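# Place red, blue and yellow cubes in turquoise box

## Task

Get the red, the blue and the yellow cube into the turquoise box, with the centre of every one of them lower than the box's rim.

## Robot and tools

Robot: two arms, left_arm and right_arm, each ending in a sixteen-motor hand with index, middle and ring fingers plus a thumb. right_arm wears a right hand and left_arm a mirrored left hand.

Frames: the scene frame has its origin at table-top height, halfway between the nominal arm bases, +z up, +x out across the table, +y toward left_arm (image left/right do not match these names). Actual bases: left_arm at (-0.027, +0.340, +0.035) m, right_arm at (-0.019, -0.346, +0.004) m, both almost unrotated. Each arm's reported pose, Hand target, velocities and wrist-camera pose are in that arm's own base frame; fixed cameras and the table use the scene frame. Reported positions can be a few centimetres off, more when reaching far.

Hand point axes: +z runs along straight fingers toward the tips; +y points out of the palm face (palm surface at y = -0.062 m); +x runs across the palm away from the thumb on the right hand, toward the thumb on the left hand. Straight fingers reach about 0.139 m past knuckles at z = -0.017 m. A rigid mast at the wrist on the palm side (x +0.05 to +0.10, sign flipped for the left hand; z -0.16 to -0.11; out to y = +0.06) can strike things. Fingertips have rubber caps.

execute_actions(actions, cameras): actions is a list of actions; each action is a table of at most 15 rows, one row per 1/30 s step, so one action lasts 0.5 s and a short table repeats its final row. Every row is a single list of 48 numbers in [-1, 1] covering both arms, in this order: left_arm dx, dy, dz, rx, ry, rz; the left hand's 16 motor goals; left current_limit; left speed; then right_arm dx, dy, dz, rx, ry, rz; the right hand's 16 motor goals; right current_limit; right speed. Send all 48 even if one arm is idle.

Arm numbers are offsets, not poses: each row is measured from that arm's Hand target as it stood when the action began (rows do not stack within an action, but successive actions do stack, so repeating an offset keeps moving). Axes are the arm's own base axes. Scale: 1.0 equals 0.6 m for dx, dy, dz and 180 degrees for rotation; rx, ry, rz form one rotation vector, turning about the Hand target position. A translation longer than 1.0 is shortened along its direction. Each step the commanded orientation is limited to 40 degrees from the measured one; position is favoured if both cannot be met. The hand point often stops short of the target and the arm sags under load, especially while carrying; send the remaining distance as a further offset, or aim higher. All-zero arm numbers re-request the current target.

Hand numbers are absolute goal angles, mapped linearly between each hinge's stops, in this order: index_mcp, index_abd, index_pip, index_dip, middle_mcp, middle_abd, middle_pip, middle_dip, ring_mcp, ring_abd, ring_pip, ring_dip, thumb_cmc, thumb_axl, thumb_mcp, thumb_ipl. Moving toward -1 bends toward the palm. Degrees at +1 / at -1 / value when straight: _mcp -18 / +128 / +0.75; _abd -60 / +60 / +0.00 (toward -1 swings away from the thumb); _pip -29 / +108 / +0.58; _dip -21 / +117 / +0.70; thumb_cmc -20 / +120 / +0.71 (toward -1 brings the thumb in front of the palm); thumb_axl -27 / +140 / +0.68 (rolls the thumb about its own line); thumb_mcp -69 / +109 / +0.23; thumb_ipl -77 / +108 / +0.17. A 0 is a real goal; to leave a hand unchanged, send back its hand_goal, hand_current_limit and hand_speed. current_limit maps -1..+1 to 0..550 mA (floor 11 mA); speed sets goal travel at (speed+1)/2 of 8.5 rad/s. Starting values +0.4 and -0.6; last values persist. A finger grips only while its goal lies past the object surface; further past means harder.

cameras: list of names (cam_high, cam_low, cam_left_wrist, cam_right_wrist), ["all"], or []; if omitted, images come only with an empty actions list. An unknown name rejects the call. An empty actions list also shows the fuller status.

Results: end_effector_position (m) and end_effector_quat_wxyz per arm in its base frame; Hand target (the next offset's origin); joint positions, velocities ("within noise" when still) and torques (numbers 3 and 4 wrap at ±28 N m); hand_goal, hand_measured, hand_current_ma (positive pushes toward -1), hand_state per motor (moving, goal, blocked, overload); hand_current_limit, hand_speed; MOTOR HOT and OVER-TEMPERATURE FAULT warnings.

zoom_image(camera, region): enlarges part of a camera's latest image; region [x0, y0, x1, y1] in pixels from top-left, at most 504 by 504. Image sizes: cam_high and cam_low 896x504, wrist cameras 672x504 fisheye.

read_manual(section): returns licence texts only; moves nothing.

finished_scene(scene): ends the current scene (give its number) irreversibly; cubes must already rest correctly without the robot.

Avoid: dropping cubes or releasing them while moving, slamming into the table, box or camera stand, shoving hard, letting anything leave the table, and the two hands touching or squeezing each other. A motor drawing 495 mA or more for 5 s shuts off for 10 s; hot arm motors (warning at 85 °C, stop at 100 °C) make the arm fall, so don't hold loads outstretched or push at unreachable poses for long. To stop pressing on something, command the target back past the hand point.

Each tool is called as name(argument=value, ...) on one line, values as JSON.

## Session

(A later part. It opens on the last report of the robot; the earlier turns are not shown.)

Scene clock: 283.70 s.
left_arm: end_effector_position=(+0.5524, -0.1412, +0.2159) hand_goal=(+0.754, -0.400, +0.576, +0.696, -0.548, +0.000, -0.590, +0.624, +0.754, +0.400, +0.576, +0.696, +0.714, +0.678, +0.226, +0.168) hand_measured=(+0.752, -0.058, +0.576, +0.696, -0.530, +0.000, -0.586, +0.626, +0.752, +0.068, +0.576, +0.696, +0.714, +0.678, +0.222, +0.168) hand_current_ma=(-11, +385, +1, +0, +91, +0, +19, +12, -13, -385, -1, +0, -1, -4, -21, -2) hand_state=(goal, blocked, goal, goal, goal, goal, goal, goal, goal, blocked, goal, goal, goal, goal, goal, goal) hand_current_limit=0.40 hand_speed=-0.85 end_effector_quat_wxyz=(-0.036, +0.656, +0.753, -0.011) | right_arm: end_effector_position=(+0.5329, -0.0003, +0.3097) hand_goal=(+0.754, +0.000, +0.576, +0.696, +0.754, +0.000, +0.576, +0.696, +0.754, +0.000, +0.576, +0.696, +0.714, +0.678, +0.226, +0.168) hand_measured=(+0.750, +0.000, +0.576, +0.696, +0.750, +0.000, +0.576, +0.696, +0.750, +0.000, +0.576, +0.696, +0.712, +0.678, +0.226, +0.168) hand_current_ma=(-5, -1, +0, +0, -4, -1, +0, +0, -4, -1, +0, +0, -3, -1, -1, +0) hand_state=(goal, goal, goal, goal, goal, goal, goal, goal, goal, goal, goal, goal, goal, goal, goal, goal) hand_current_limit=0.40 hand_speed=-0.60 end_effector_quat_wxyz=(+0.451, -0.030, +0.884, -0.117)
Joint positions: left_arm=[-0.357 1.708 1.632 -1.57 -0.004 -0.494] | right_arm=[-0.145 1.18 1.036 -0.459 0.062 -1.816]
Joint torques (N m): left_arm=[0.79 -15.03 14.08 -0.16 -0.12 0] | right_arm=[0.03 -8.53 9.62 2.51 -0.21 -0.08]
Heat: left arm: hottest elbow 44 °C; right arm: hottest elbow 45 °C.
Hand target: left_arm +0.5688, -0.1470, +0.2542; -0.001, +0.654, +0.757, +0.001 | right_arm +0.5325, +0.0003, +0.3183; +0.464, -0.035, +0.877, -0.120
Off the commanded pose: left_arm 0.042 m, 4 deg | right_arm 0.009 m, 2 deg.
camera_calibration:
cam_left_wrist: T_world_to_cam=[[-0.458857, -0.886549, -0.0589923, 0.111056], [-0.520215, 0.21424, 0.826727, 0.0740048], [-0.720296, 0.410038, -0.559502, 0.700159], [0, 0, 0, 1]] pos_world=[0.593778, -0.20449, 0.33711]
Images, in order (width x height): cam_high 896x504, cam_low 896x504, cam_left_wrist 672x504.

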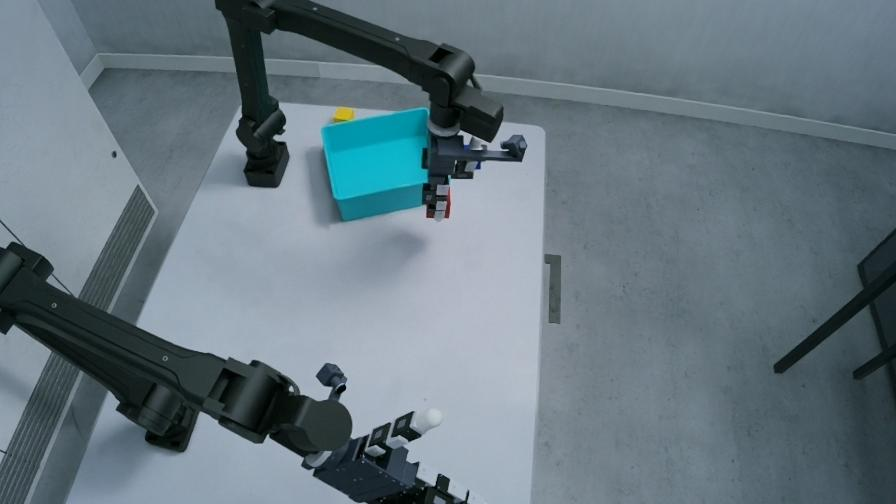

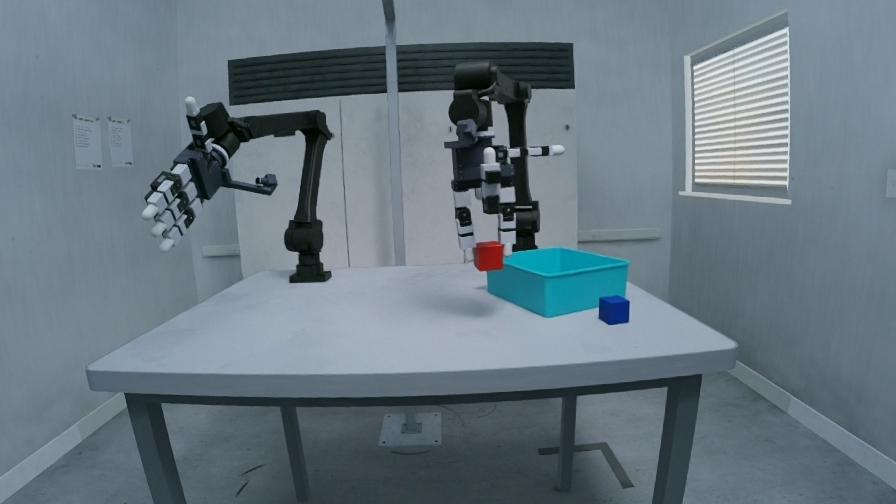

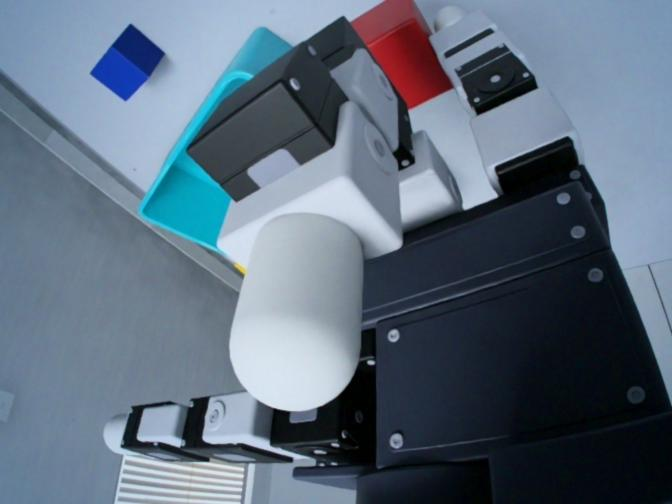

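execute_actions(actions=[[[-0.0467,0.0688,0.03,0,0,0.019,0.754,-0.4,0.576,0.696,-0.548,0,-0.591,0.623,0.754,0.4,0.576,0.696,0.714,0.678,0.226,0.168,0.4,-0.85,0,0,0,0,0,0,0.754,0,0.576,0.696,0.754,0,0.576,0.696,0.754,0,0.576,0.696,0.714,0.678,0.226,0.168,0.4,-0.6]],[[-0.0467,0.0688,0,0,0,0.019,0.754,-0.4,0.576,0.696,-0.548,0,-0.591,0.623,0.754,0.4,0.576,0.696,0.714,0.678,0.226,0.168,0.4,-0.85,0,0,0,0,0,0,0.754,0,0.576,0.696,0.754,0,0.576,0.696,0.754,0,0.576,0.696,0.714,0.678,0.226,0.168,0.4,-0.6]],[[-0.0467,0.0688,0,0,0,0.019,0.754,-0.4,0.576,0.696,-0.548,0,-0.591,0.623,0.754,0.4,0.576,0.696,0.714,0.678,0.226,0.168,0.4,-0.85,0,0,0,0,0,0,0.754,0,0.576,0.696,0.754,0,0.576,0.696,0.754,0,0.576,0.696,0.714,0.678,0.226,0.168,0.4,-0.6]],[[-0.0467,0.0688,0,0,0,0.019,0.754,-0.4,0.576,0.696,-0.548,0,-0.591,0.623,0.754,0.4,0.576,0.696,0.714,0.678,0.226,0.168,0.4,-0.85,0,0,0,0,0,0,0.754,0,0.576,0.696,0.754,0,0.576,0.696,0.754,0,0.576,0.696,0.714,0.678,0.226,0.168,0.4,-0.6]]], cameras=["cam_high","cam_low","cam_left_wrist"])

zoom_image(camera="cam_high", region=[300, 80, 500, 260])

Scene clock: 298.93 s.
left_arm: end_effector_position=(+0.4579, +0.0175, +0.2664) hand_goal=(+0.754, -0.400, +0.576, +0.696, -0.548, +0.000, -0.590, +0.624, +0.754, +0.400, +0.576, +0.696, +0.714, +0.678, +0.226, +0.168) hand_measured=(+0.754, -0.058, +0.576, +0.696, -0.530, +0.000, -0.586, +0.626, +0.752, +0.068, +0.576, +0.696, +0.714, +0.678, +0.222, +0.168) hand_current_ma=(-5, +385, +0, +0, +91, +0, +17, +12, -7, -385, -1, +0, -2, -4, -21, -2) hand_state=(goal, blocked, goal, goal, goal, goal, goal, goal, goal, blocked, goal, goal, goal, goal, goal, goal) hand_current_limit=0.40 hand_speed=-0.85 end_effector_quat_wxyz=(-0.007, +0.553, +0.833, -0.003) | right_arm: end_effector_position=(+0.5329, -0.0003, +0.3097) hand_goal=(+0.754, +0.000, +0.576, +0.696, +0.754, +0.000, +0.576, +0.696, +0.754, +0.000, +0.576, +0.696, +0.714, +0.678, +0.226, +0.168) hand_measured=(+0.750, +0.000, +0.576, +0.696, +0.750, +0.000, +0.576, +0.696, +0.750, +0.000, +0.576, +0.696, +0.712, +0.678, +0.226, +0.168) hand_current_ma=(-5, -1, +0, +0, -4, -1, +0, +0, -4, -1, +0, +0, -3, -1, -1, +0) hand_state=(goal, goal, goal, goal, goal, goal, goal, goal, goal, goal, goal, goal, goal, goal, goal, goal) hand_current_limit=0.40 hand_speed=-0.60 end_effector_quat_wxyz=(+0.451, -0.030, +0.884, -0.117)
Joint positions: left_arm=[-0.093 1.367 1.366 -1.585 -0.002 -0.491] | right_arm=[-0.145 1.18 1.036 -0.459 0.062 -1.816]
Joint torques (N m): left_arm=[1.03 -10.87 8.49 0.35 -0.21 0.21] | right_arm=[0.03 -8.47 9.61 2.51 -0.2 -0.08]
Heat: left arm: hottest elbow 47 °C; right arm: hottest elbow 45 °C.
Hand target: left_arm +0.4567, +0.0181, +0.2721; -0.001, +0.559, +0.829, +0.001 | right_arm +0.5325, +0.0003, +0.3183; +0.464, -0.035, +0.877, -0.120
Off the commanded pose: left_arm 0.006 m, 1 deg | right_arm 0.009 m, 2 deg.
camera_calibration:
cam_left_wrist: T_world_to_cam=[[-0.211164, -0.975332, -0.0643133, 0.101036], [-0.606584, 0.0791655, 0.791068, 0.00050534], [-0.766463, 0.206057, -0.608338, 0.633055], [0, 0, 0, 1]] pos_world=[0.506855, -0.0319414, 0.39121]
Images, in order (width x height): cam_high 896x504, cam_low 896x504, cam_left_wrist 672x504.

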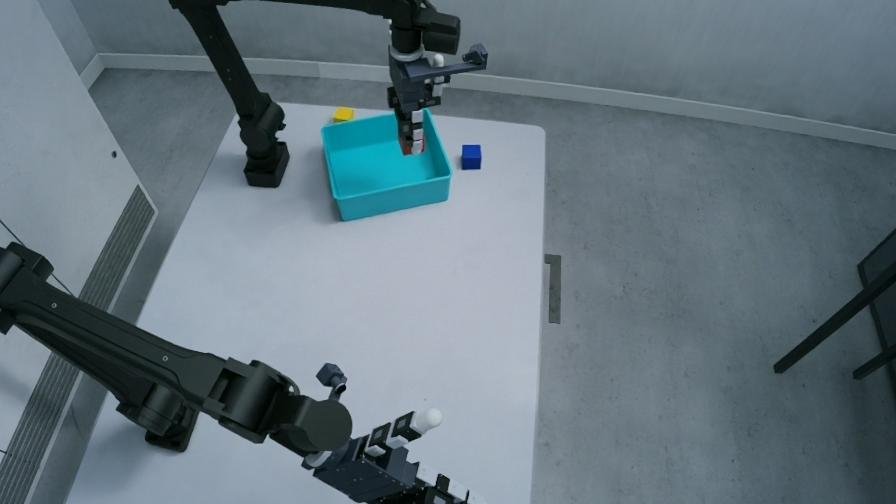

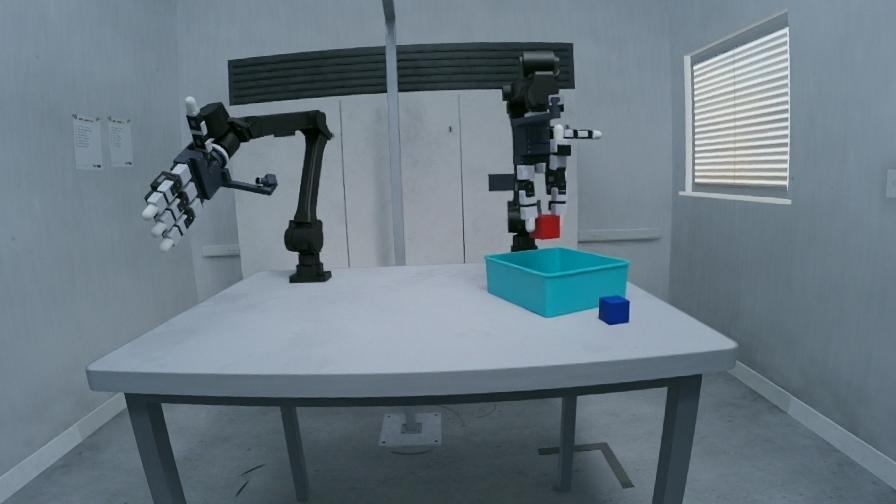

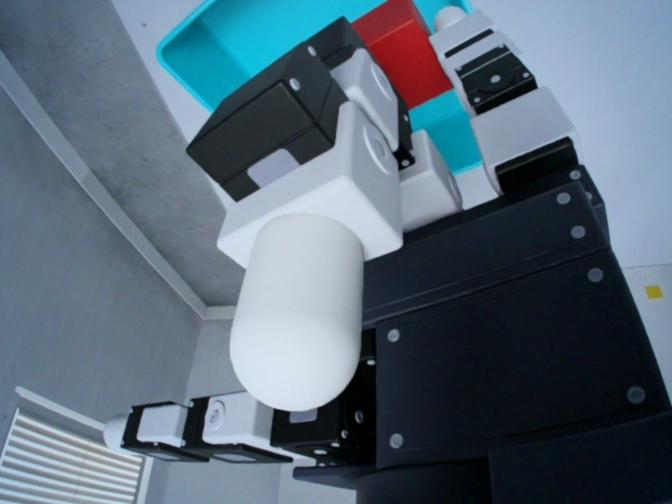

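Scaled by 2.520.

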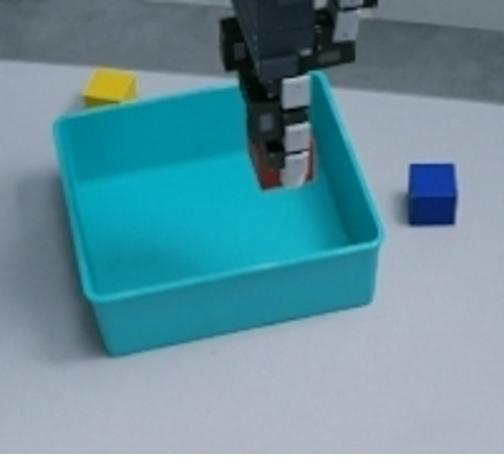

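execute_actions(actions=[[[-0.004,0.011,-0.07,0,0,0,0.754,-0.4,0.576,0.696,-0.548,0,-0.591,0.623,0.754,0.4,0.576,0.696,0.714,0.678,0.226,0.168,0.4,-0.85,0,0,0,0,0,0,0.754,0,0.576,0.696,0.754,0,0.576,0.696,0.754,0,0.576,0.696,0.714,0.678,0.226,0.168,0.4,-0.6]],[[0,0,-0.09,0,0,0,0.754,-0.4,0.576,0.696,-0.548,0,-0.591,0.623,0.754,0.4,0.576,0.696,0.714,0.678,0.226,0.168,0.4,-0.85,0,0,0,0,0,0,0.754,0,0.576,0.696,0.754,0,0.576,0.696,0.754,0,0.576,0.696,0.714,0.678,0.226,0.168,0.4,-0.6]],[[0,0,-0.06,0,0,0,0.754,-0.4,0.576,0.696,-0.548,0,-0.591,0.623,0.754,0.4,0.576,0.696,0.714,0.678,0.226,0.168,0.4,-0.85,0,0,0,0,0,0,0.754,0,0.576,0.696,0.754,0,0.576,0.696,0.754,0,0.576,0.696,0.714,0.678,0.226,0.168,0.4,-0.6]]], cameras=["cam_high","cam_low","cam_left_wrist"])

zoom_image(camera="cam_high", region=[300, 80, 500, 260])

zoom_image(camera="cam_low", region=[460, 180, 640, 340])

Scene clock: 316.80 s.
left_arm: end_effector_position=(+0.4505, +0.0217, +0.1369) hand_goal=(+0.754, -0.400, +0.576, +0.696, -0.548, +0.000, -0.590, +0.624, +0.754, +0.400, +0.576, +0.696, +0.714, +0.678, +0.226, +0.168) hand_measured=(+0.752, -0.058, +0.576, +0.696, -0.532, +0.000, -0.586, +0.626, +0.752, +0.070, +0.576, +0.696, +0.714, +0.678, +0.222, +0.168) hand_current_ma=(-7, +385, +0, +0, +83, +0, +17, +12, -9, -385, -1, +0, -2, -4, -21, -2) hand_state=(goal, blocked, goal, goal, goal, goal, goal, goal, goal, blocked, goal, goal, goal, goal, goal, goal) hand_current_limit=0.40 hand_speed=-0.85 end_effector_quat_wxyz=(-0.009, +0.556, +0.831, -0.003) | right_arm: end_effector_position=(+0.5329, -0.0003, +0.3097) hand_goal=(+0.754, +0.000, +0.576, +0.696, +0.754, +0.000, +0.576, +0.696, +0.754, +0.000, +0.576, +0.696, +0.714, +0.678, +0.226, +0.168) hand_measured=(+0.750, +0.000, +0.576, +0.696, +0.750, +0.000, +0.576, +0.696, +0.750, +0.000, +0.576, +0.696, +0.712, +0.678, +0.226, +0.168) hand_current_ma=(-5, -1, +0, +0, -4, -1, +0, +0, -4, -1, +0, +0, -3, -1, -1, +0) hand_state=(goal, goal, goal, goal, goal, goal, goal, goal, goal, goal, goal, goal, goal, goal, goal, goal) hand_current_limit=0.40 hand_speed=-0.60 end_effector_quat_wxyz=(+0.451, -0.030, +0.884, -0.117)
Joint positions: left_arm=[-0.083 1.407 1.061 -1.242 -0.002 -0.474] | right_arm=[-0.145 1.18 1.036 -0.459 0.062 -1.816]
Joint torques (N m): left_arm=[1.49 -10.17 8.13 0.7 -0.21 0.21] | right_arm=[0.09 -8.41 9.62 2.51 -0.21 -0.08]
Heat: left arm: hottest elbow 45 °C; right arm: hottest elbow 45 °C.
Hand target: left_arm +0.4543, +0.0246, +0.1401; -0.001, +0.559, +0.829, +0.001 | right_arm +0.5325, +0.0003, +0.3183; +0.464, -0.035, +0.877, -0.120
Off the commanded pose: left_arm 0.006 m, 1 deg | right_arm 0.009 m, 2 deg.
camera_calibration:
cam_left_wrist: T_world_to_cam=[[-0.218391, -0.973791, -0.0635354, 0.0983001], [-0.603272, 0.0835461, 0.793148, 0.0963119], [-0.767052, 0.211546, -0.605706, 0.54754], [0, 0, 0, 1]] pos_world=[0.499562, -0.0281526, 0.261505]
Images, in order (width x height): cam_high 896x504, cam_low 896x504, cam_left_wrist 672x504.

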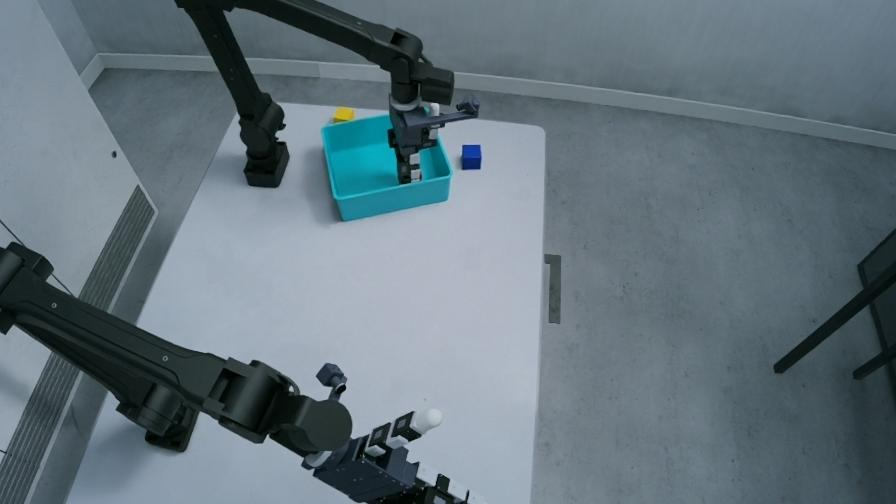

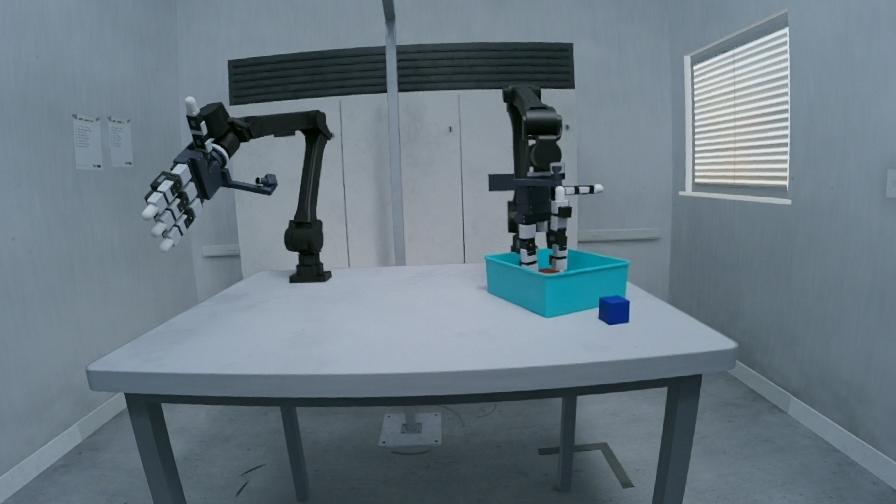

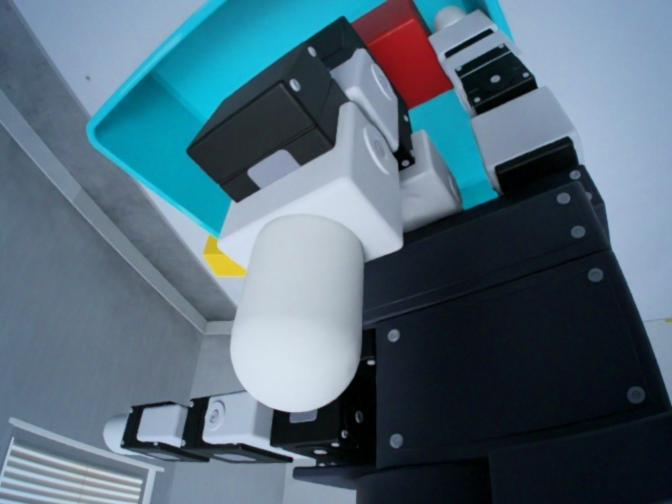

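Scaled by 2.520.

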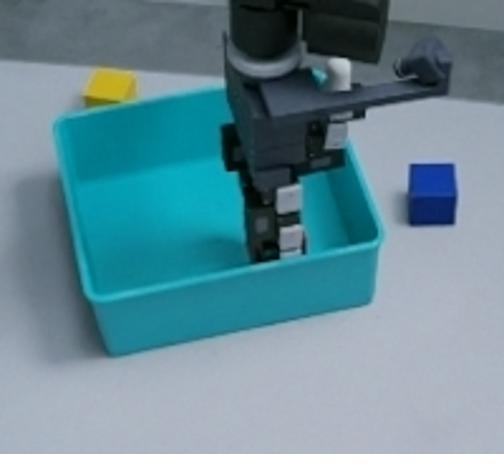

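Scaled by 2.800.

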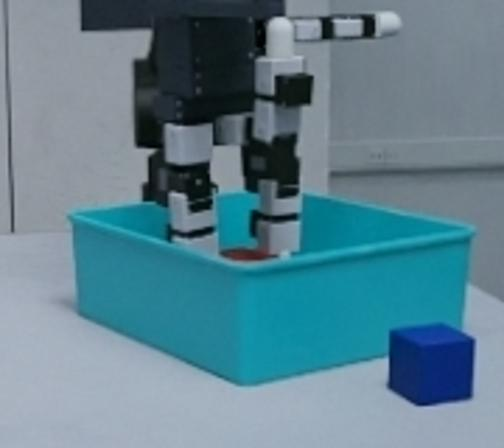

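execute_actions(actions=[[[0,0.003,-0.03,0,0,0,0.754,-0.4,0.576,0.696,-0.548,0,-0.591,0.623,0.754,0.4,0.576,0.696,0.714,0.678,0.226,0.168,0.4,-0.85,0,0,0,0,0,0,0.754,0,0.576,0.696,0.754,0,0.576,0.696,0.754,0,0.576,0.696,0.714,0.678,0.226,0.168,0.4,-0.6]]], cameras=["cam_low","cam_left_wrist"])

zoom_image(camera="cam_low", region=[460, 180, 640, 340])

Scene clock: 325.70 s.
left_arm: end_effector_position=(+0.4517, +0.0239, +0.1214) hand_goal=(+0.754, -0.400, +0.576, +0.696, -0.548, +0.000, -0.590, +0.624, +0.754, +0.400, +0.576, +0.696, +0.714, +0.678, +0.226, +0.168) hand_measured=(+0.752, -0.058, +0.576, +0.696, -0.532, +0.000, -0.586, +0.626, +0.752, +0.070, +0.576, +0.696, +0.714, +0.678, +0.222, +0.168) hand_current_ma=(-7, +385, +0, +0, +83, +0, +17, +12, -6, -385, -1, +0, -2, -4, -21, -2) hand_state=(goal, blocked, goal, goal, goal, goal, goal, goal, goal, blocked, goal, goal, goal, goal, goal, goal) hand_current_limit=0.40 hand_speed=-0.85 end_effector_quat_wxyz=(-0.005, +0.556, +0.831, -0.002) | right_arm: end_effector_position=(+0.5329, -0.0003, +0.3097) hand_goal=(+0.754, +0.000, +0.576, +0.696, +0.754, +0.000, +0.576, +0.696, +0.754, +0.000, +0.576, +0.696, +0.714, +0.678, +0.226, +0.168) hand_measured=(+0.750, +0.000, +0.576, +0.696, +0.750, +0.000, +0.576, +0.696, +0.750, +0.000, +0.576, +0.696, +0.712, +0.678, +0.226, +0.168) hand_current_ma=(-5, -1, +0, +0, -4, -1, +0, +0, -4, -1, +0, +0, -3, -1, -1, +0) hand_state=(goal, goal, goal, goal, goal, goal, goal, goal, goal, goal, goal, goal, goal, goal, goal, goal) hand_current_limit=0.40 hand_speed=-0.60 end_effector_quat_wxyz=(+0.451, -0.030, +0.884, -0.117)
Joint positions: left_arm=[-0.077 1.421 1.031 -1.191 -0.002 -0.469] | right_arm=[-0.145 1.18 1.036 -0.459 0.062 -1.816]
Joint torques (N m): left_arm=[1.44 -9.99 7.82 0.69 -0.21 0.21] | right_arm=[0.09 -8.47 9.63 2.5 -0.2 -0.08]
Heat: left arm: hottest elbow 44 °C; right arm: hottest elbow 45 °C.
Hand target: left_arm +0.4544, +0.0264, +0.1222; -0.001, +0.559, +0.829, +0.001 | right_arm +0.5325, +0.0003, +0.3183; +0.464, -0.035, +0.877, -0.120
Off the commanded pose: left_arm 0.004 m, 1 deg | right_arm 0.009 m, 2 deg.
camera_calibration:
cam_left_wrist: T_world_to_cam=[[-0.216914, -0.974066, -0.0643774, 0.0991079], [-0.608724, 0.0834109, 0.788985, 0.112006], [-0.763154, 0.21033, -0.61103, 0.537463], [0, 0, 0, 1]] pos_world=[0.499845, -0.0258493, 0.246415]
Images, in order (width x height): cam_low 896x504, cam_left_wrist 672x504.

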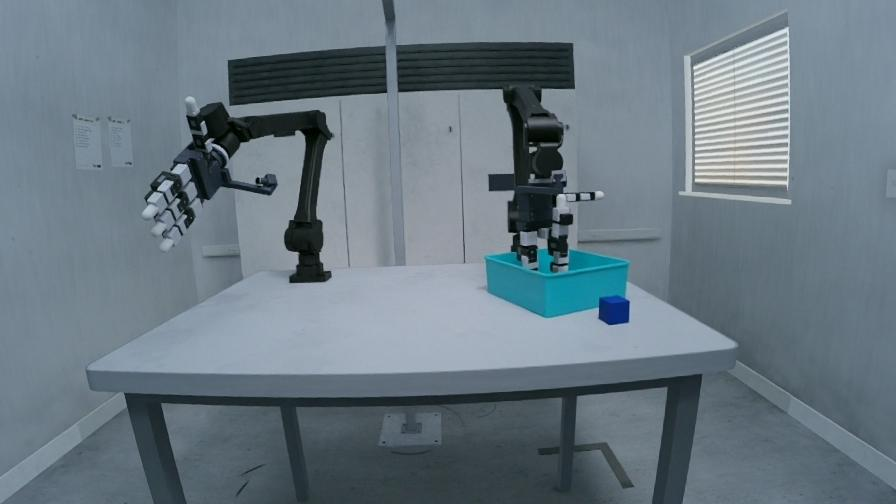

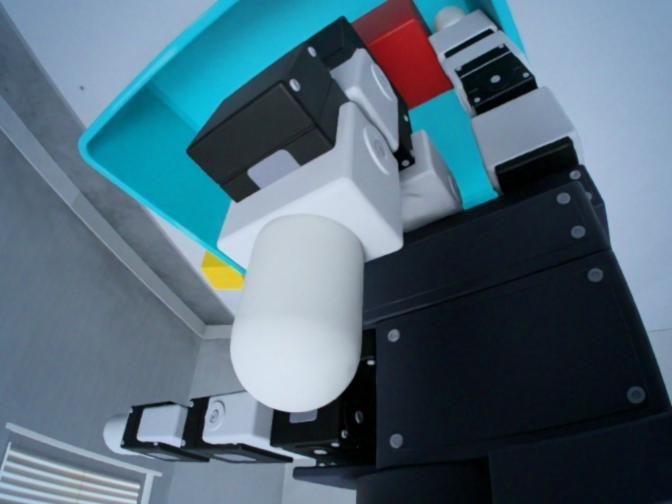

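Scaled by 2.800.

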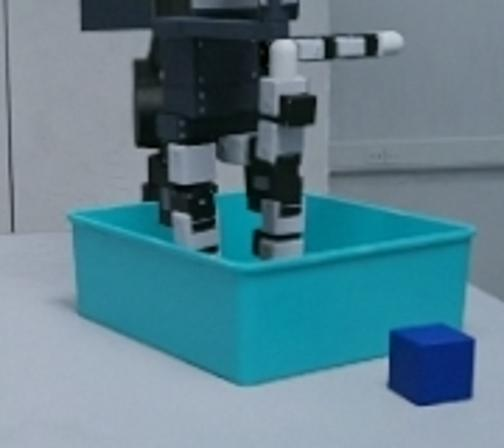

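execute_actions(actions=[[[0,0,0,0,0,0,0.754,-0.05,0.576,0.696,-0.548,0,-0.591,0.623,0.754,0.05,0.576,0.696,0.714,0.678,0.226,0.168,0.4,-0.85,0,0,0,0,0,0,0.754,0,0.576,0.696,0.754,0,0.576,0.696,0.754,0,0.576,0.696,0.714,0.678,0.226,0.168,0.4,-0.6]],[[0,0,0,0,0,0,0.754,0.06,0.576,0.696,-0.548,0,-0.591,0.623,0.754,-0.02,0.576,0.696,0.714,0.678,0.226,0.168,0.4,-0.85,0,0,0,0,0,0,0.754,0,0.576,0.696,0.754,0,0.576,0.696,0.754,0,0.576,0.696,0.714,0.678,0.226,0.168,0.4,-0.6]],[[0,0,0.07,0,0,0,0.754,0.06,0.576,0.696,-0.548,0,-0.591,0.623,0.754,-0.02,0.576,0.696,0.714,0.678,0.226,0.168,0.4,-0.85,0,0,0,0,0,0,0.754,0,0.576,0.696,0.754,0,0.576,0.696,0.754,0,0.576,0.696,0.714,0.678,0.226,0.168,0.4,-0.6]],[[0,0,0.1,0,0,0,0.754,0.08,0.576,0.696,-0.548,0,-0.591,0.623,0.754,-0.08,0.576,0.696,0.714,0.678,0.226,0.168,0.4,-0.6,0,0,0,0,0,0,0.754,0,0.576,0.696,0.754,0,0.576,0.696,0.754,0,0.576,0.696,0.714,0.678,0.226,0.168,0.4,-0.6]],[[0.0823,0.0353,0.04,0,0,-0.027,0.754,0.08,0.576,0.696,-0.548,0,-0.591,0.623,0.754,-0.08,0.576,0.696,0.714,0.678,0.226,0.168,0.4,-0.6,0,0,0,0,0,0,0.754,0,0.576,0.696,0.754,0,0.576,0.696,0.754,0,0.576,0.696,0.714,0.678,0.226,0.168,0.4,-0.6]],[[0.0823,0.0353,0,0,0,-0.027,0.754,0.08,0.576,0.696,-0.548,0,-0.591,0.623,0.754,-0.08,0.576,0.696,0.714,0.678,0.226,0.168,0.4,-0.6,0,0,0,0,0,0,0.754,0,0.576,0.696,0.754,0,0.576,0.696,0.754,0,0.576,0.696,0.714,0.678,0.226,0.168,0.4,-0.6]],[[0.0823,0.0353,-0.03,0,0,-0.027,0.754,0.08,0.576,0.696,-0.548,0,-0.591,0.623,0.754,-0.08,0.576,0.696,0.714,0.678,0.226,0.168,0.4,-0.6,0,0,0,0,0,0,0.754,0,0.576,0.696,0.754,0,0.576,0.696,0.754,0,0.576,0.696,0.714,0.678,0.226,0.168,0.4,-0.6]],[[0,0,-0.05,0,0,0,0.754,0.08,0.576,0.696,-0.548,0,-0.591,0.623,0.754,-0.08,0.576,0.696,0.714,0.678,0.226,0.168,0.4,-0.6,0,0,0,0,0,0,0.754,0,0.576,0.696,0.754,0,0.576,0.696,0.754,0,0.576,0.696,0.714,0.678,0.226,0.168,0.4,-0.6]]], cameras=["cam_high","cam_low","cam_left_wrist"])

zoom_image(camera="cam_left_wrist", region=[250, 0, 540, 150])

zoom_image(camera="cam_high", region=[300, 80, 500, 260])

Scene clock: 364.03 s.
left_arm: end_effector_position=(+0.5930, +0.0889, +0.1933) hand_goal=(+0.754, +0.080, +0.576, +0.696, -0.548, +0.000, -0.590, +0.624, +0.754, -0.080, +0.576, +0.696, +0.714, +0.678, +0.226, +0.168) hand_measured=(+0.752, +0.076, +0.576, +0.696, -0.532, +0.000, -0.586, +0.626, +0.752, -0.078, +0.576, +0.696, +0.714, +0.678, +0.222, +0.168) hand_current_ma=(-5, -15, +0, +0, +83, +0, +15, +12, -7, +12, -1, +0, +1, -4, -22, -2) hand_state=(goal, goal, goal, goal, goal, goal, goal, goal, goal, goal, goal, goal, goal, goal, goal, goal) hand_current_limit=0.40 hand_speed=-0.60 end_effector_quat_wxyz=(-0.011, +0.655, +0.756, -0.007) | right_arm: end_effector_position=(+0.5329, -0.0003, +0.3097) hand_goal=(+0.754, +0.000, +0.576, +0.696, +0.754, +0.000, +0.576, +0.696, +0.754, +0.000, +0.576, +0.696, +0.714, +0.678, +0.226, +0.168) hand_measured=(+0.750, +0.000, +0.576, +0.696, +0.750, +0.000, +0.576, +0.696, +0.750, +0.000, +0.576, +0.696, +0.712, +0.678, +0.226, +0.168) hand_current_ma=(-5, -1, +0, +0, -4, -1, +0, +0, -4, -1, +0, +0, -3, -1, -1, +0) hand_state=(goal, goal, goal, goal, goal, goal, goal, goal, goal, goal, goal, goal, goal, goal, goal, goal) hand_current_limit=0.40 hand_speed=-0.60 end_effector_quat_wxyz=(+0.451, -0.030, +0.884, -0.117)
Joint positions: left_arm=[0.105 1.714 1.575 -1.457 -0.006 -0.038] | right_arm=[-0.145 1.18 1.036 -0.459 0.062 -1.816]
Joint torques (N m): left_arm=[1.08 -13.98 10.04 0.72 0 0.21] | right_arm=[0.03 -8.47 9.62 2.51 -0.2 -0.08]
Heat: left arm: hottest elbow 43 °C; right arm: hottest elbow 45 °C.
Hand target: left_arm +0.6024, +0.0900, +0.2002; -0.001, +0.660, +0.751, +0.001 | right_arm +0.5325, +0.0003, +0.3183; +0.464, -0.035, +0.877, -0.120
Off the commanded pose: left_arm 0.012 m, 2 deg | right_arm 0.009 m, 2 deg.
camera_calibration:
cam_left_wrist: T_world_to_cam=[[-0.451611, -0.890483, -0.0555683, 0.327789], [-0.556919, 0.232689, 0.797307, 0.0903643], [-0.697058, 0.391019, -0.601011, 0.618336], [0, 0, 0, 1]] pos_world=[0.629375, 0.029082, 0.317794]
Images, in order (width x height): cam_high 896x504, cam_low 896x504, cam_left_wrist 672x504.

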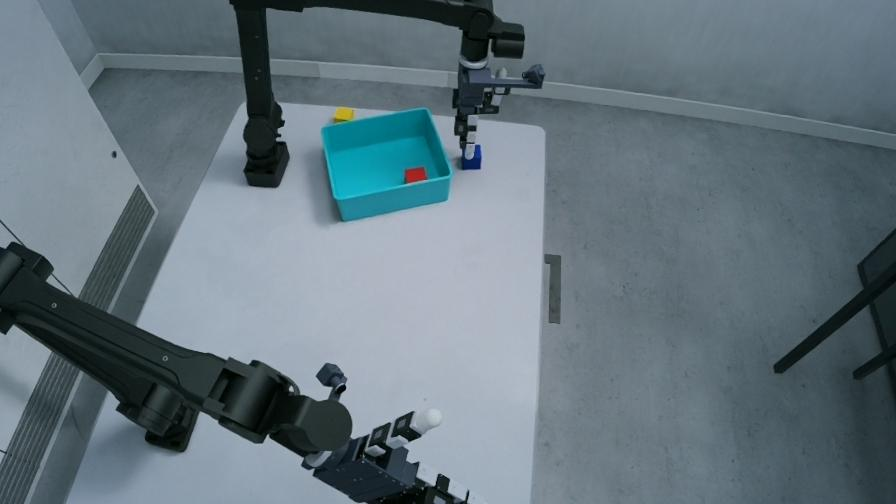

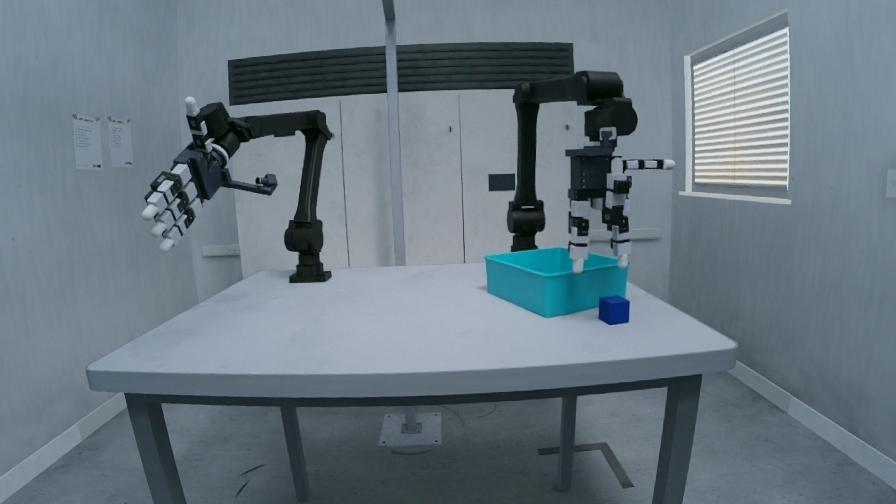

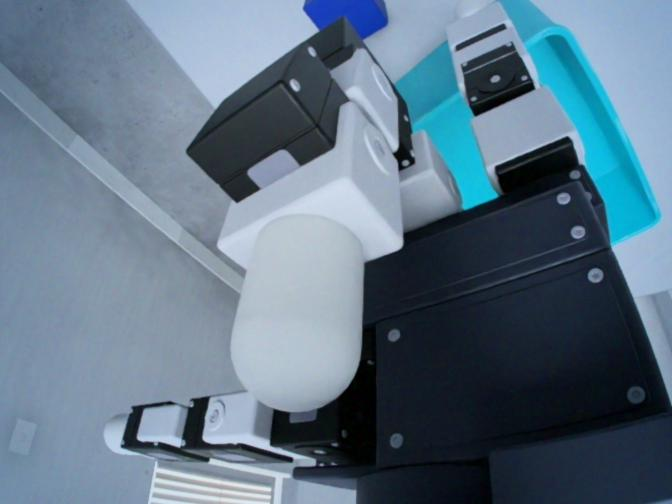

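Scaled by 1.738 from the camera's 672x504 image, which has a finer 960x720 frame.

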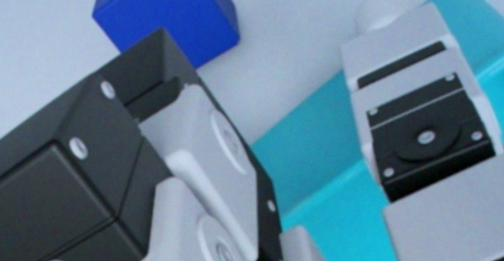

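Scaled by 2.520.

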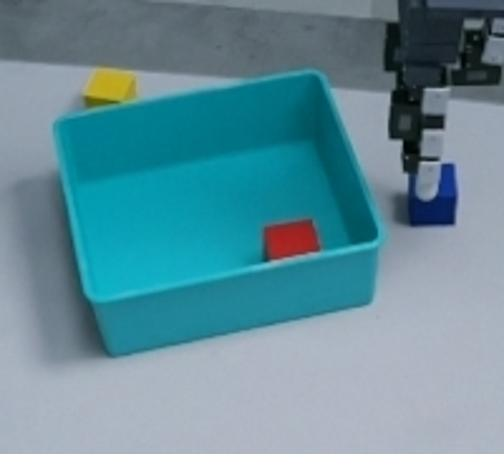

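execute_actions(actions=[[[0.006,0.0475,0,0,0,0.0145,0.754,0.08,0.576,0.696,-0.548,0,-0.591,0.623,0.754,-0.08,0.576,0.696,0.714,0.678,0.226,0.168,0.4,-0.6,0,0,0,0,0,0,0.754,0,0.576,0.696,0.754,0,0.576,0.696,0.754,0,0.576,0.696,0.714,0.678,0.226,0.168,0.4,-0.6]],[[0,0,-0.04,0,0,0,0.754,0.08,0.576,0.696,-0.548,0,-0.591,0.623,0.754,-0.08,0.576,0.696,0.714,0.678,0.226,0.168,0.4,-0.6,0,0,0,0,0,0,0.754,0,0.576,0.696,0.754,0,0.576,0.696,0.754,0,0.576,0.696,0.714,0.678,0.226,0.168,0.4,-0.6]]], cameras=["cam_high","cam_low","cam_left_wrist"])

zoom_image(camera="cam_left_wrist", region=[250, 0, 540, 150])

zoom_image(camera="cam_low", region=[540, 180, 700, 340])

Scene clock: 396.90 s.
left_arm: end_effector_position=(+0.6030, +0.1185, +0.1778) hand_goal=(+0.754, +0.080, +0.576, +0.696, -0.548, +0.000, -0.590, +0.624, +0.754, -0.080, +0.576, +0.696, +0.714, +0.678, +0.226, +0.168) hand_measured=(+0.752, +0.076, +0.576, +0.696, -0.532, +0.000, -0.586, +0.626, +0.752, -0.078, +0.576, +0.696, +0.714, +0.678, +0.222, +0.168) hand_current_ma=(-5, -15, +0, +0, +83, +0, +15, +12, -7, +11, -1, +0, +1, -4, -22, -2) hand_state=(goal, goal, goal, goal, goal, goal, goal, goal, goal, goal, goal, goal, goal, goal, goal, goal) hand_current_limit=0.40 hand_speed=-0.60 end_effector_quat_wxyz=(-0.004, +0.637, +0.771, -0.001) | right_arm: end_effector_position=(+0.5329, -0.0003, +0.3097) hand_goal=(+0.754, +0.000, +0.576, +0.696, +0.754, +0.000, +0.576, +0.696, +0.754, +0.000, +0.576, +0.696, +0.714, +0.678, +0.226, +0.168) hand_measured=(+0.750, +0.000, +0.576, +0.696, +0.750, +0.000, +0.576, +0.696, +0.750, +0.000, +0.576, +0.696, +0.712, +0.678, +0.226, +0.168) hand_current_ma=(-5, -1, +0, +0, -4, -1, +0, +0, -4, -1, +0, +0, -3, -1, -1, +0) hand_state=(goal, goal, goal, goal, goal, goal, goal, goal, goal, goal, goal, goal, goal, goal, goal, goal) hand_current_limit=0.40 hand_speed=-0.60 end_effector_quat_wxyz=(+0.451, -0.030, +0.884, -0.117)
Joint positions: left_arm=[0.151 1.747 1.575 -1.405 -0.004 -0.037] | right_arm=[-0.145 1.18 1.036 -0.459 0.062 -1.816]
Joint torques (N m): left_arm=[0.91 -14.51 8.46 0.75 -0.05 0.21] | right_arm=[-0.03 -8.47 9.62 2.51 -0.21 -0.08]
Heat: left arm: hottest elbow 45 °C; right arm: hottest elbow 45 °C.
Hand target: left_arm +0.6060, +0.1183, +0.1762; +0.000, +0.643, +0.766, +0.001 | right_arm +0.5325, +0.0003, +0.3183; +0.464, -0.035, +0.877, -0.120
Off the commanded pose: left_arm 0.004 m, 1 deg | right_arm 0.009 m, 2 deg.
camera_calibration:
cam_left_wrist: T_world_to_cam=[[-0.408915, -0.910317, -0.0641306, 0.335836], [-0.581992, 0.206012, 0.786667, 0.121564], [-0.702904, 0.359003, -0.614038, 0.613991], [0, 0, 0, 1]] pos_world=[0.639654, 0.0602484, 0.302921]
Images, in order (width x height): cam_high 896x504, cam_low 896x504, cam_left_wrist 672x504.

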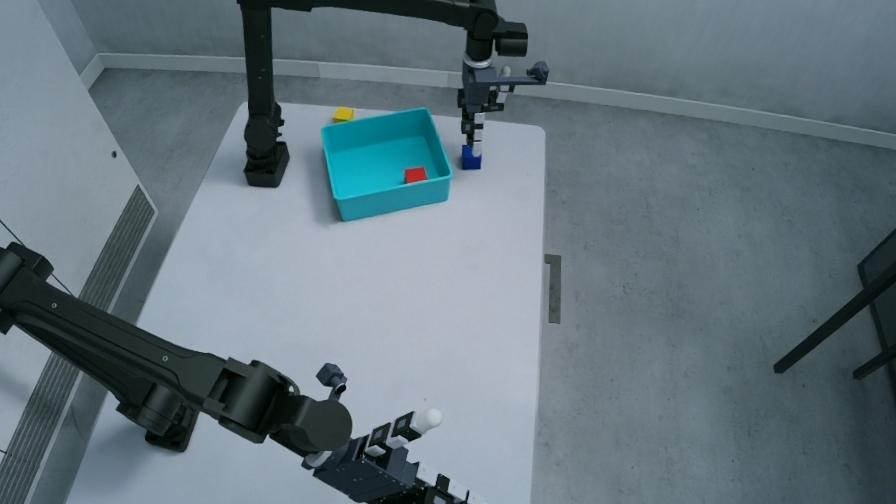

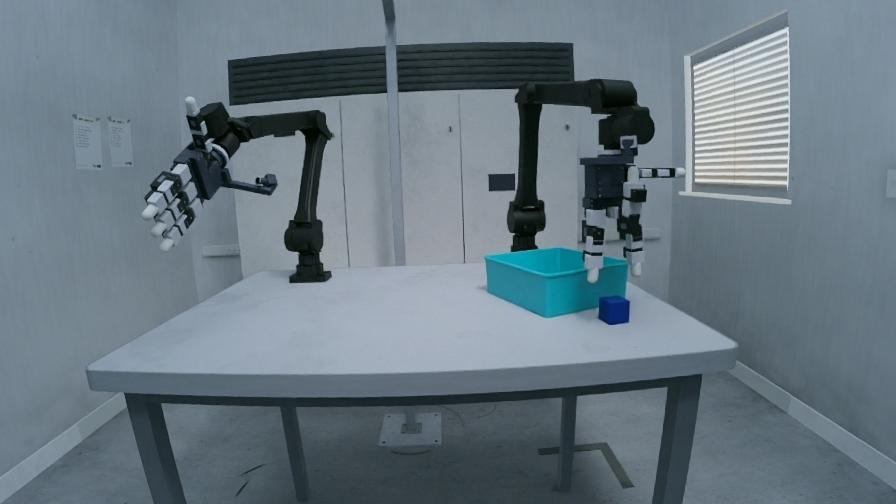

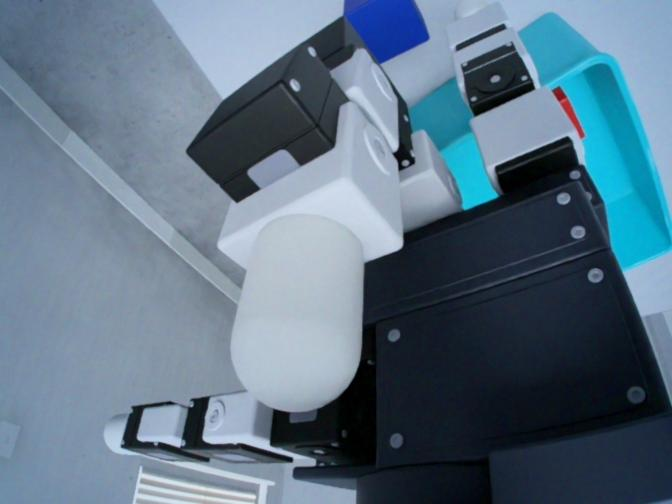

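Scaled by 1.738 from the camera's 672x504 image, which has a finer 960x720 frame.

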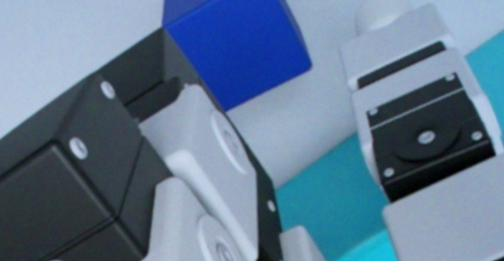

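Scaled by 3.150.

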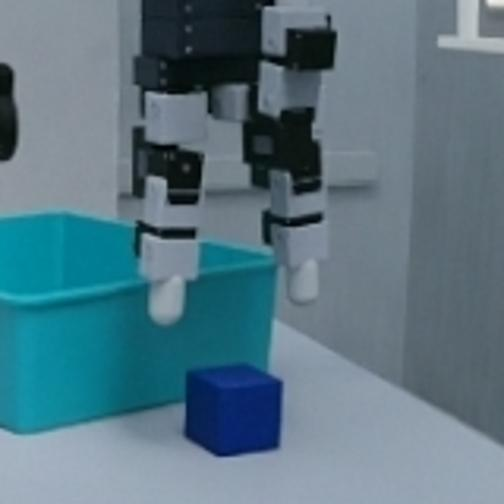

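execute_actions(actions=[[[0.003,0,-0.06,0,0,0,0.754,0.08,0.576,0.696,-0.548,0,-0.591,0.623,0.754,-0.08,0.576,0.696,0.714,0.678,0.226,0.168,0.4,-0.6,0,0,0,0,0,0,0.754,0,0.576,0.696,0.754,0,0.576,0.696,0.754,0,0.576,0.696,0.714,0.678,0.226,0.168,0.4,-0.6]],[[0,0,-0.05,0,0,0,0.754,0.08,0.576,0.696,-0.548,0,-0.591,0.623,0.754,-0.08,0.576,0.696,0.714,0.678,0.226,0.168,0.4,-0.6,0,0,0,0,0,0,0.754,0,0.576,0.696,0.754,0,0.576,0.696,0.754,0,0.576,0.696,0.714,0.678,0.226,0.168,0.4,-0.6]]], cameras=["cam_high","cam_low","cam_left_wrist"])

zoom_image(camera="cam_left_wrist", region=[250, 0, 540, 150])

zoom_image(camera="cam_low", region=[540, 180, 700, 340])

Scene clock: 419.20 s.
left_arm: end_effector_position=(+0.6061, +0.1190, +0.1101) hand_goal=(+0.754, +0.080, +0.576, +0.696, -0.548, +0.000, -0.590, +0.624, +0.754, -0.080, +0.576, +0.696, +0.714, +0.678, +0.226, +0.168) hand_measured=(+0.752, +0.076, +0.576, +0.696, -0.532, +0.000, -0.586, +0.626, +0.752, -0.078, +0.576, +0.696, +0.714, +0.678, +0.222, +0.168) hand_current_ma=(-5, -15, +0, +0, +83, +0, +15, +12, -7, +11, -1, +0, +1, -4, -22, -2) hand_state=(goal, goal, goal, goal, goal, goal, goal, goal, goal, goal, goal, goal, goal, goal, goal, goal) hand_current_limit=0.40 hand_speed=-0.60 end_effector_quat_wxyz=(-0.004, +0.637, +0.771, -0.002) | right_arm: end_effector_position=(+0.5329, -0.0003, +0.3097) hand_goal=(+0.754, +0.000, +0.576, +0.696, +0.754, +0.000, +0.576, +0.696, +0.754, +0.000, +0.576, +0.696, +0.714, +0.678, +0.226, +0.168) hand_measured=(+0.750, +0.000, +0.576, +0.696, +0.750, +0.000, +0.576, +0.696, +0.750, +0.000, +0.576, +0.696, +0.712, +0.678, +0.226, +0.168) hand_current_ma=(-5, -1, +0, +0, -4, -1, +0, +0, -4, -1, +0, +0, -3, -1, -1, +0) hand_state=(goal, goal, goal, goal, goal, goal, goal, goal, goal, goal, goal, goal, goal, goal, goal, goal) hand_current_limit=0.40 hand_speed=-0.60 end_effector_quat_wxyz=(+0.451, -0.030, +0.884, -0.117)
Joint positions: left_arm=[0.151 1.801 1.466 -1.244 -0.004 -0.037] | right_arm=[-0.145 1.18 1.036 -0.459 0.062 -1.816]
Joint torques (N m): left_arm=[0.85 -15.21 7.87 0.73 -0.06 0.21] | right_arm=[0.09 -8.47 9.63 2.52 -0.2 -0.08]
Heat: left arm: hottest elbow 44 °C; right arm: hottest elbow 45 °C.
Hand target: left_arm +0.6080, +0.1184, +0.1103; +0.000, +0.643, +0.766, +0.001 | right_arm +0.5325, +0.0003, +0.3183; +0.464, -0.035, +0.877, -0.120
Off the commanded pose: left_arm 0.002 m, 1 deg | right_arm 0.009 m, 2 deg.
camera_calibration:
cam_left_wrist: T_world_to_cam=[[-0.408993, -0.910354, -0.0630915, 0.33315], [-0.580461, 0.206188, 0.787751, 0.175451], [-0.704124, 0.358807, -0.612754, 0.575127], [0, 0, 0, 1]] pos_world=[0.643059, 0.0607492, 0.235218]
Images, in order (width x height): cam_high 896x504, cam_low 896x504, cam_left_wrist 672x504.

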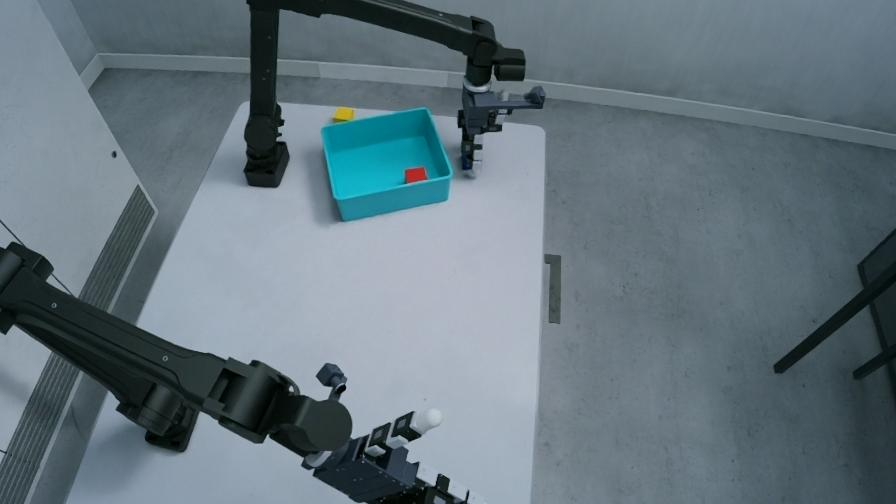

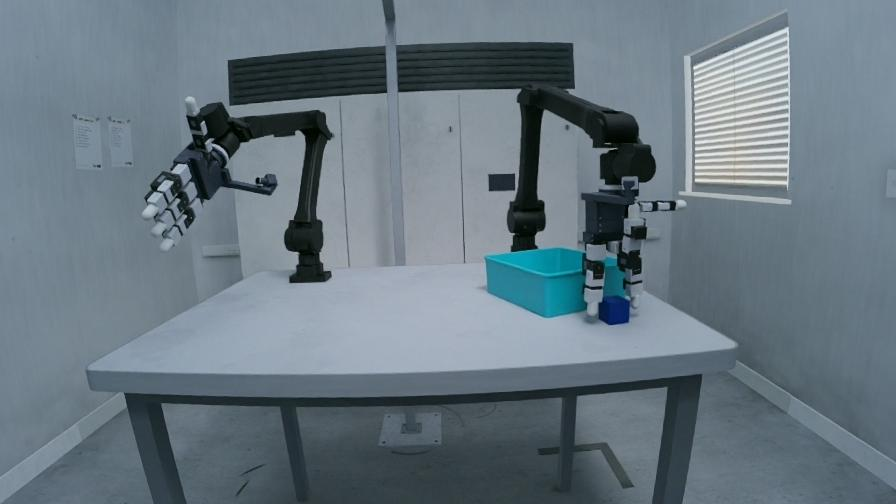

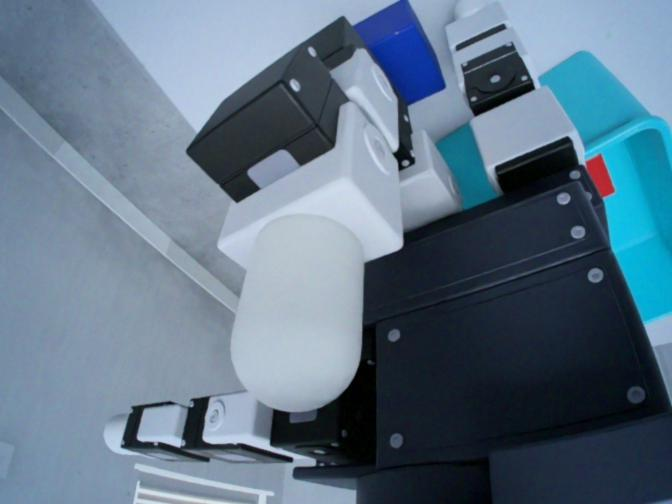

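Scaled by 1.738 from the camera's 672x504 image, which has a finer 960x720 frame.

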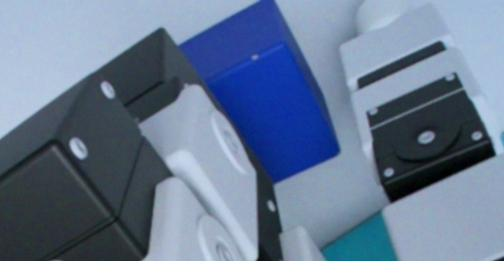

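Scaled by 3.150.

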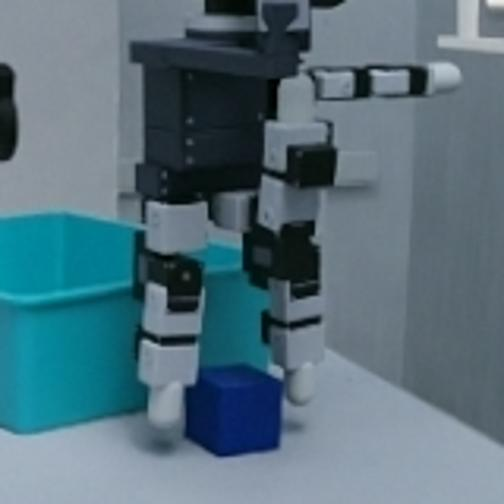

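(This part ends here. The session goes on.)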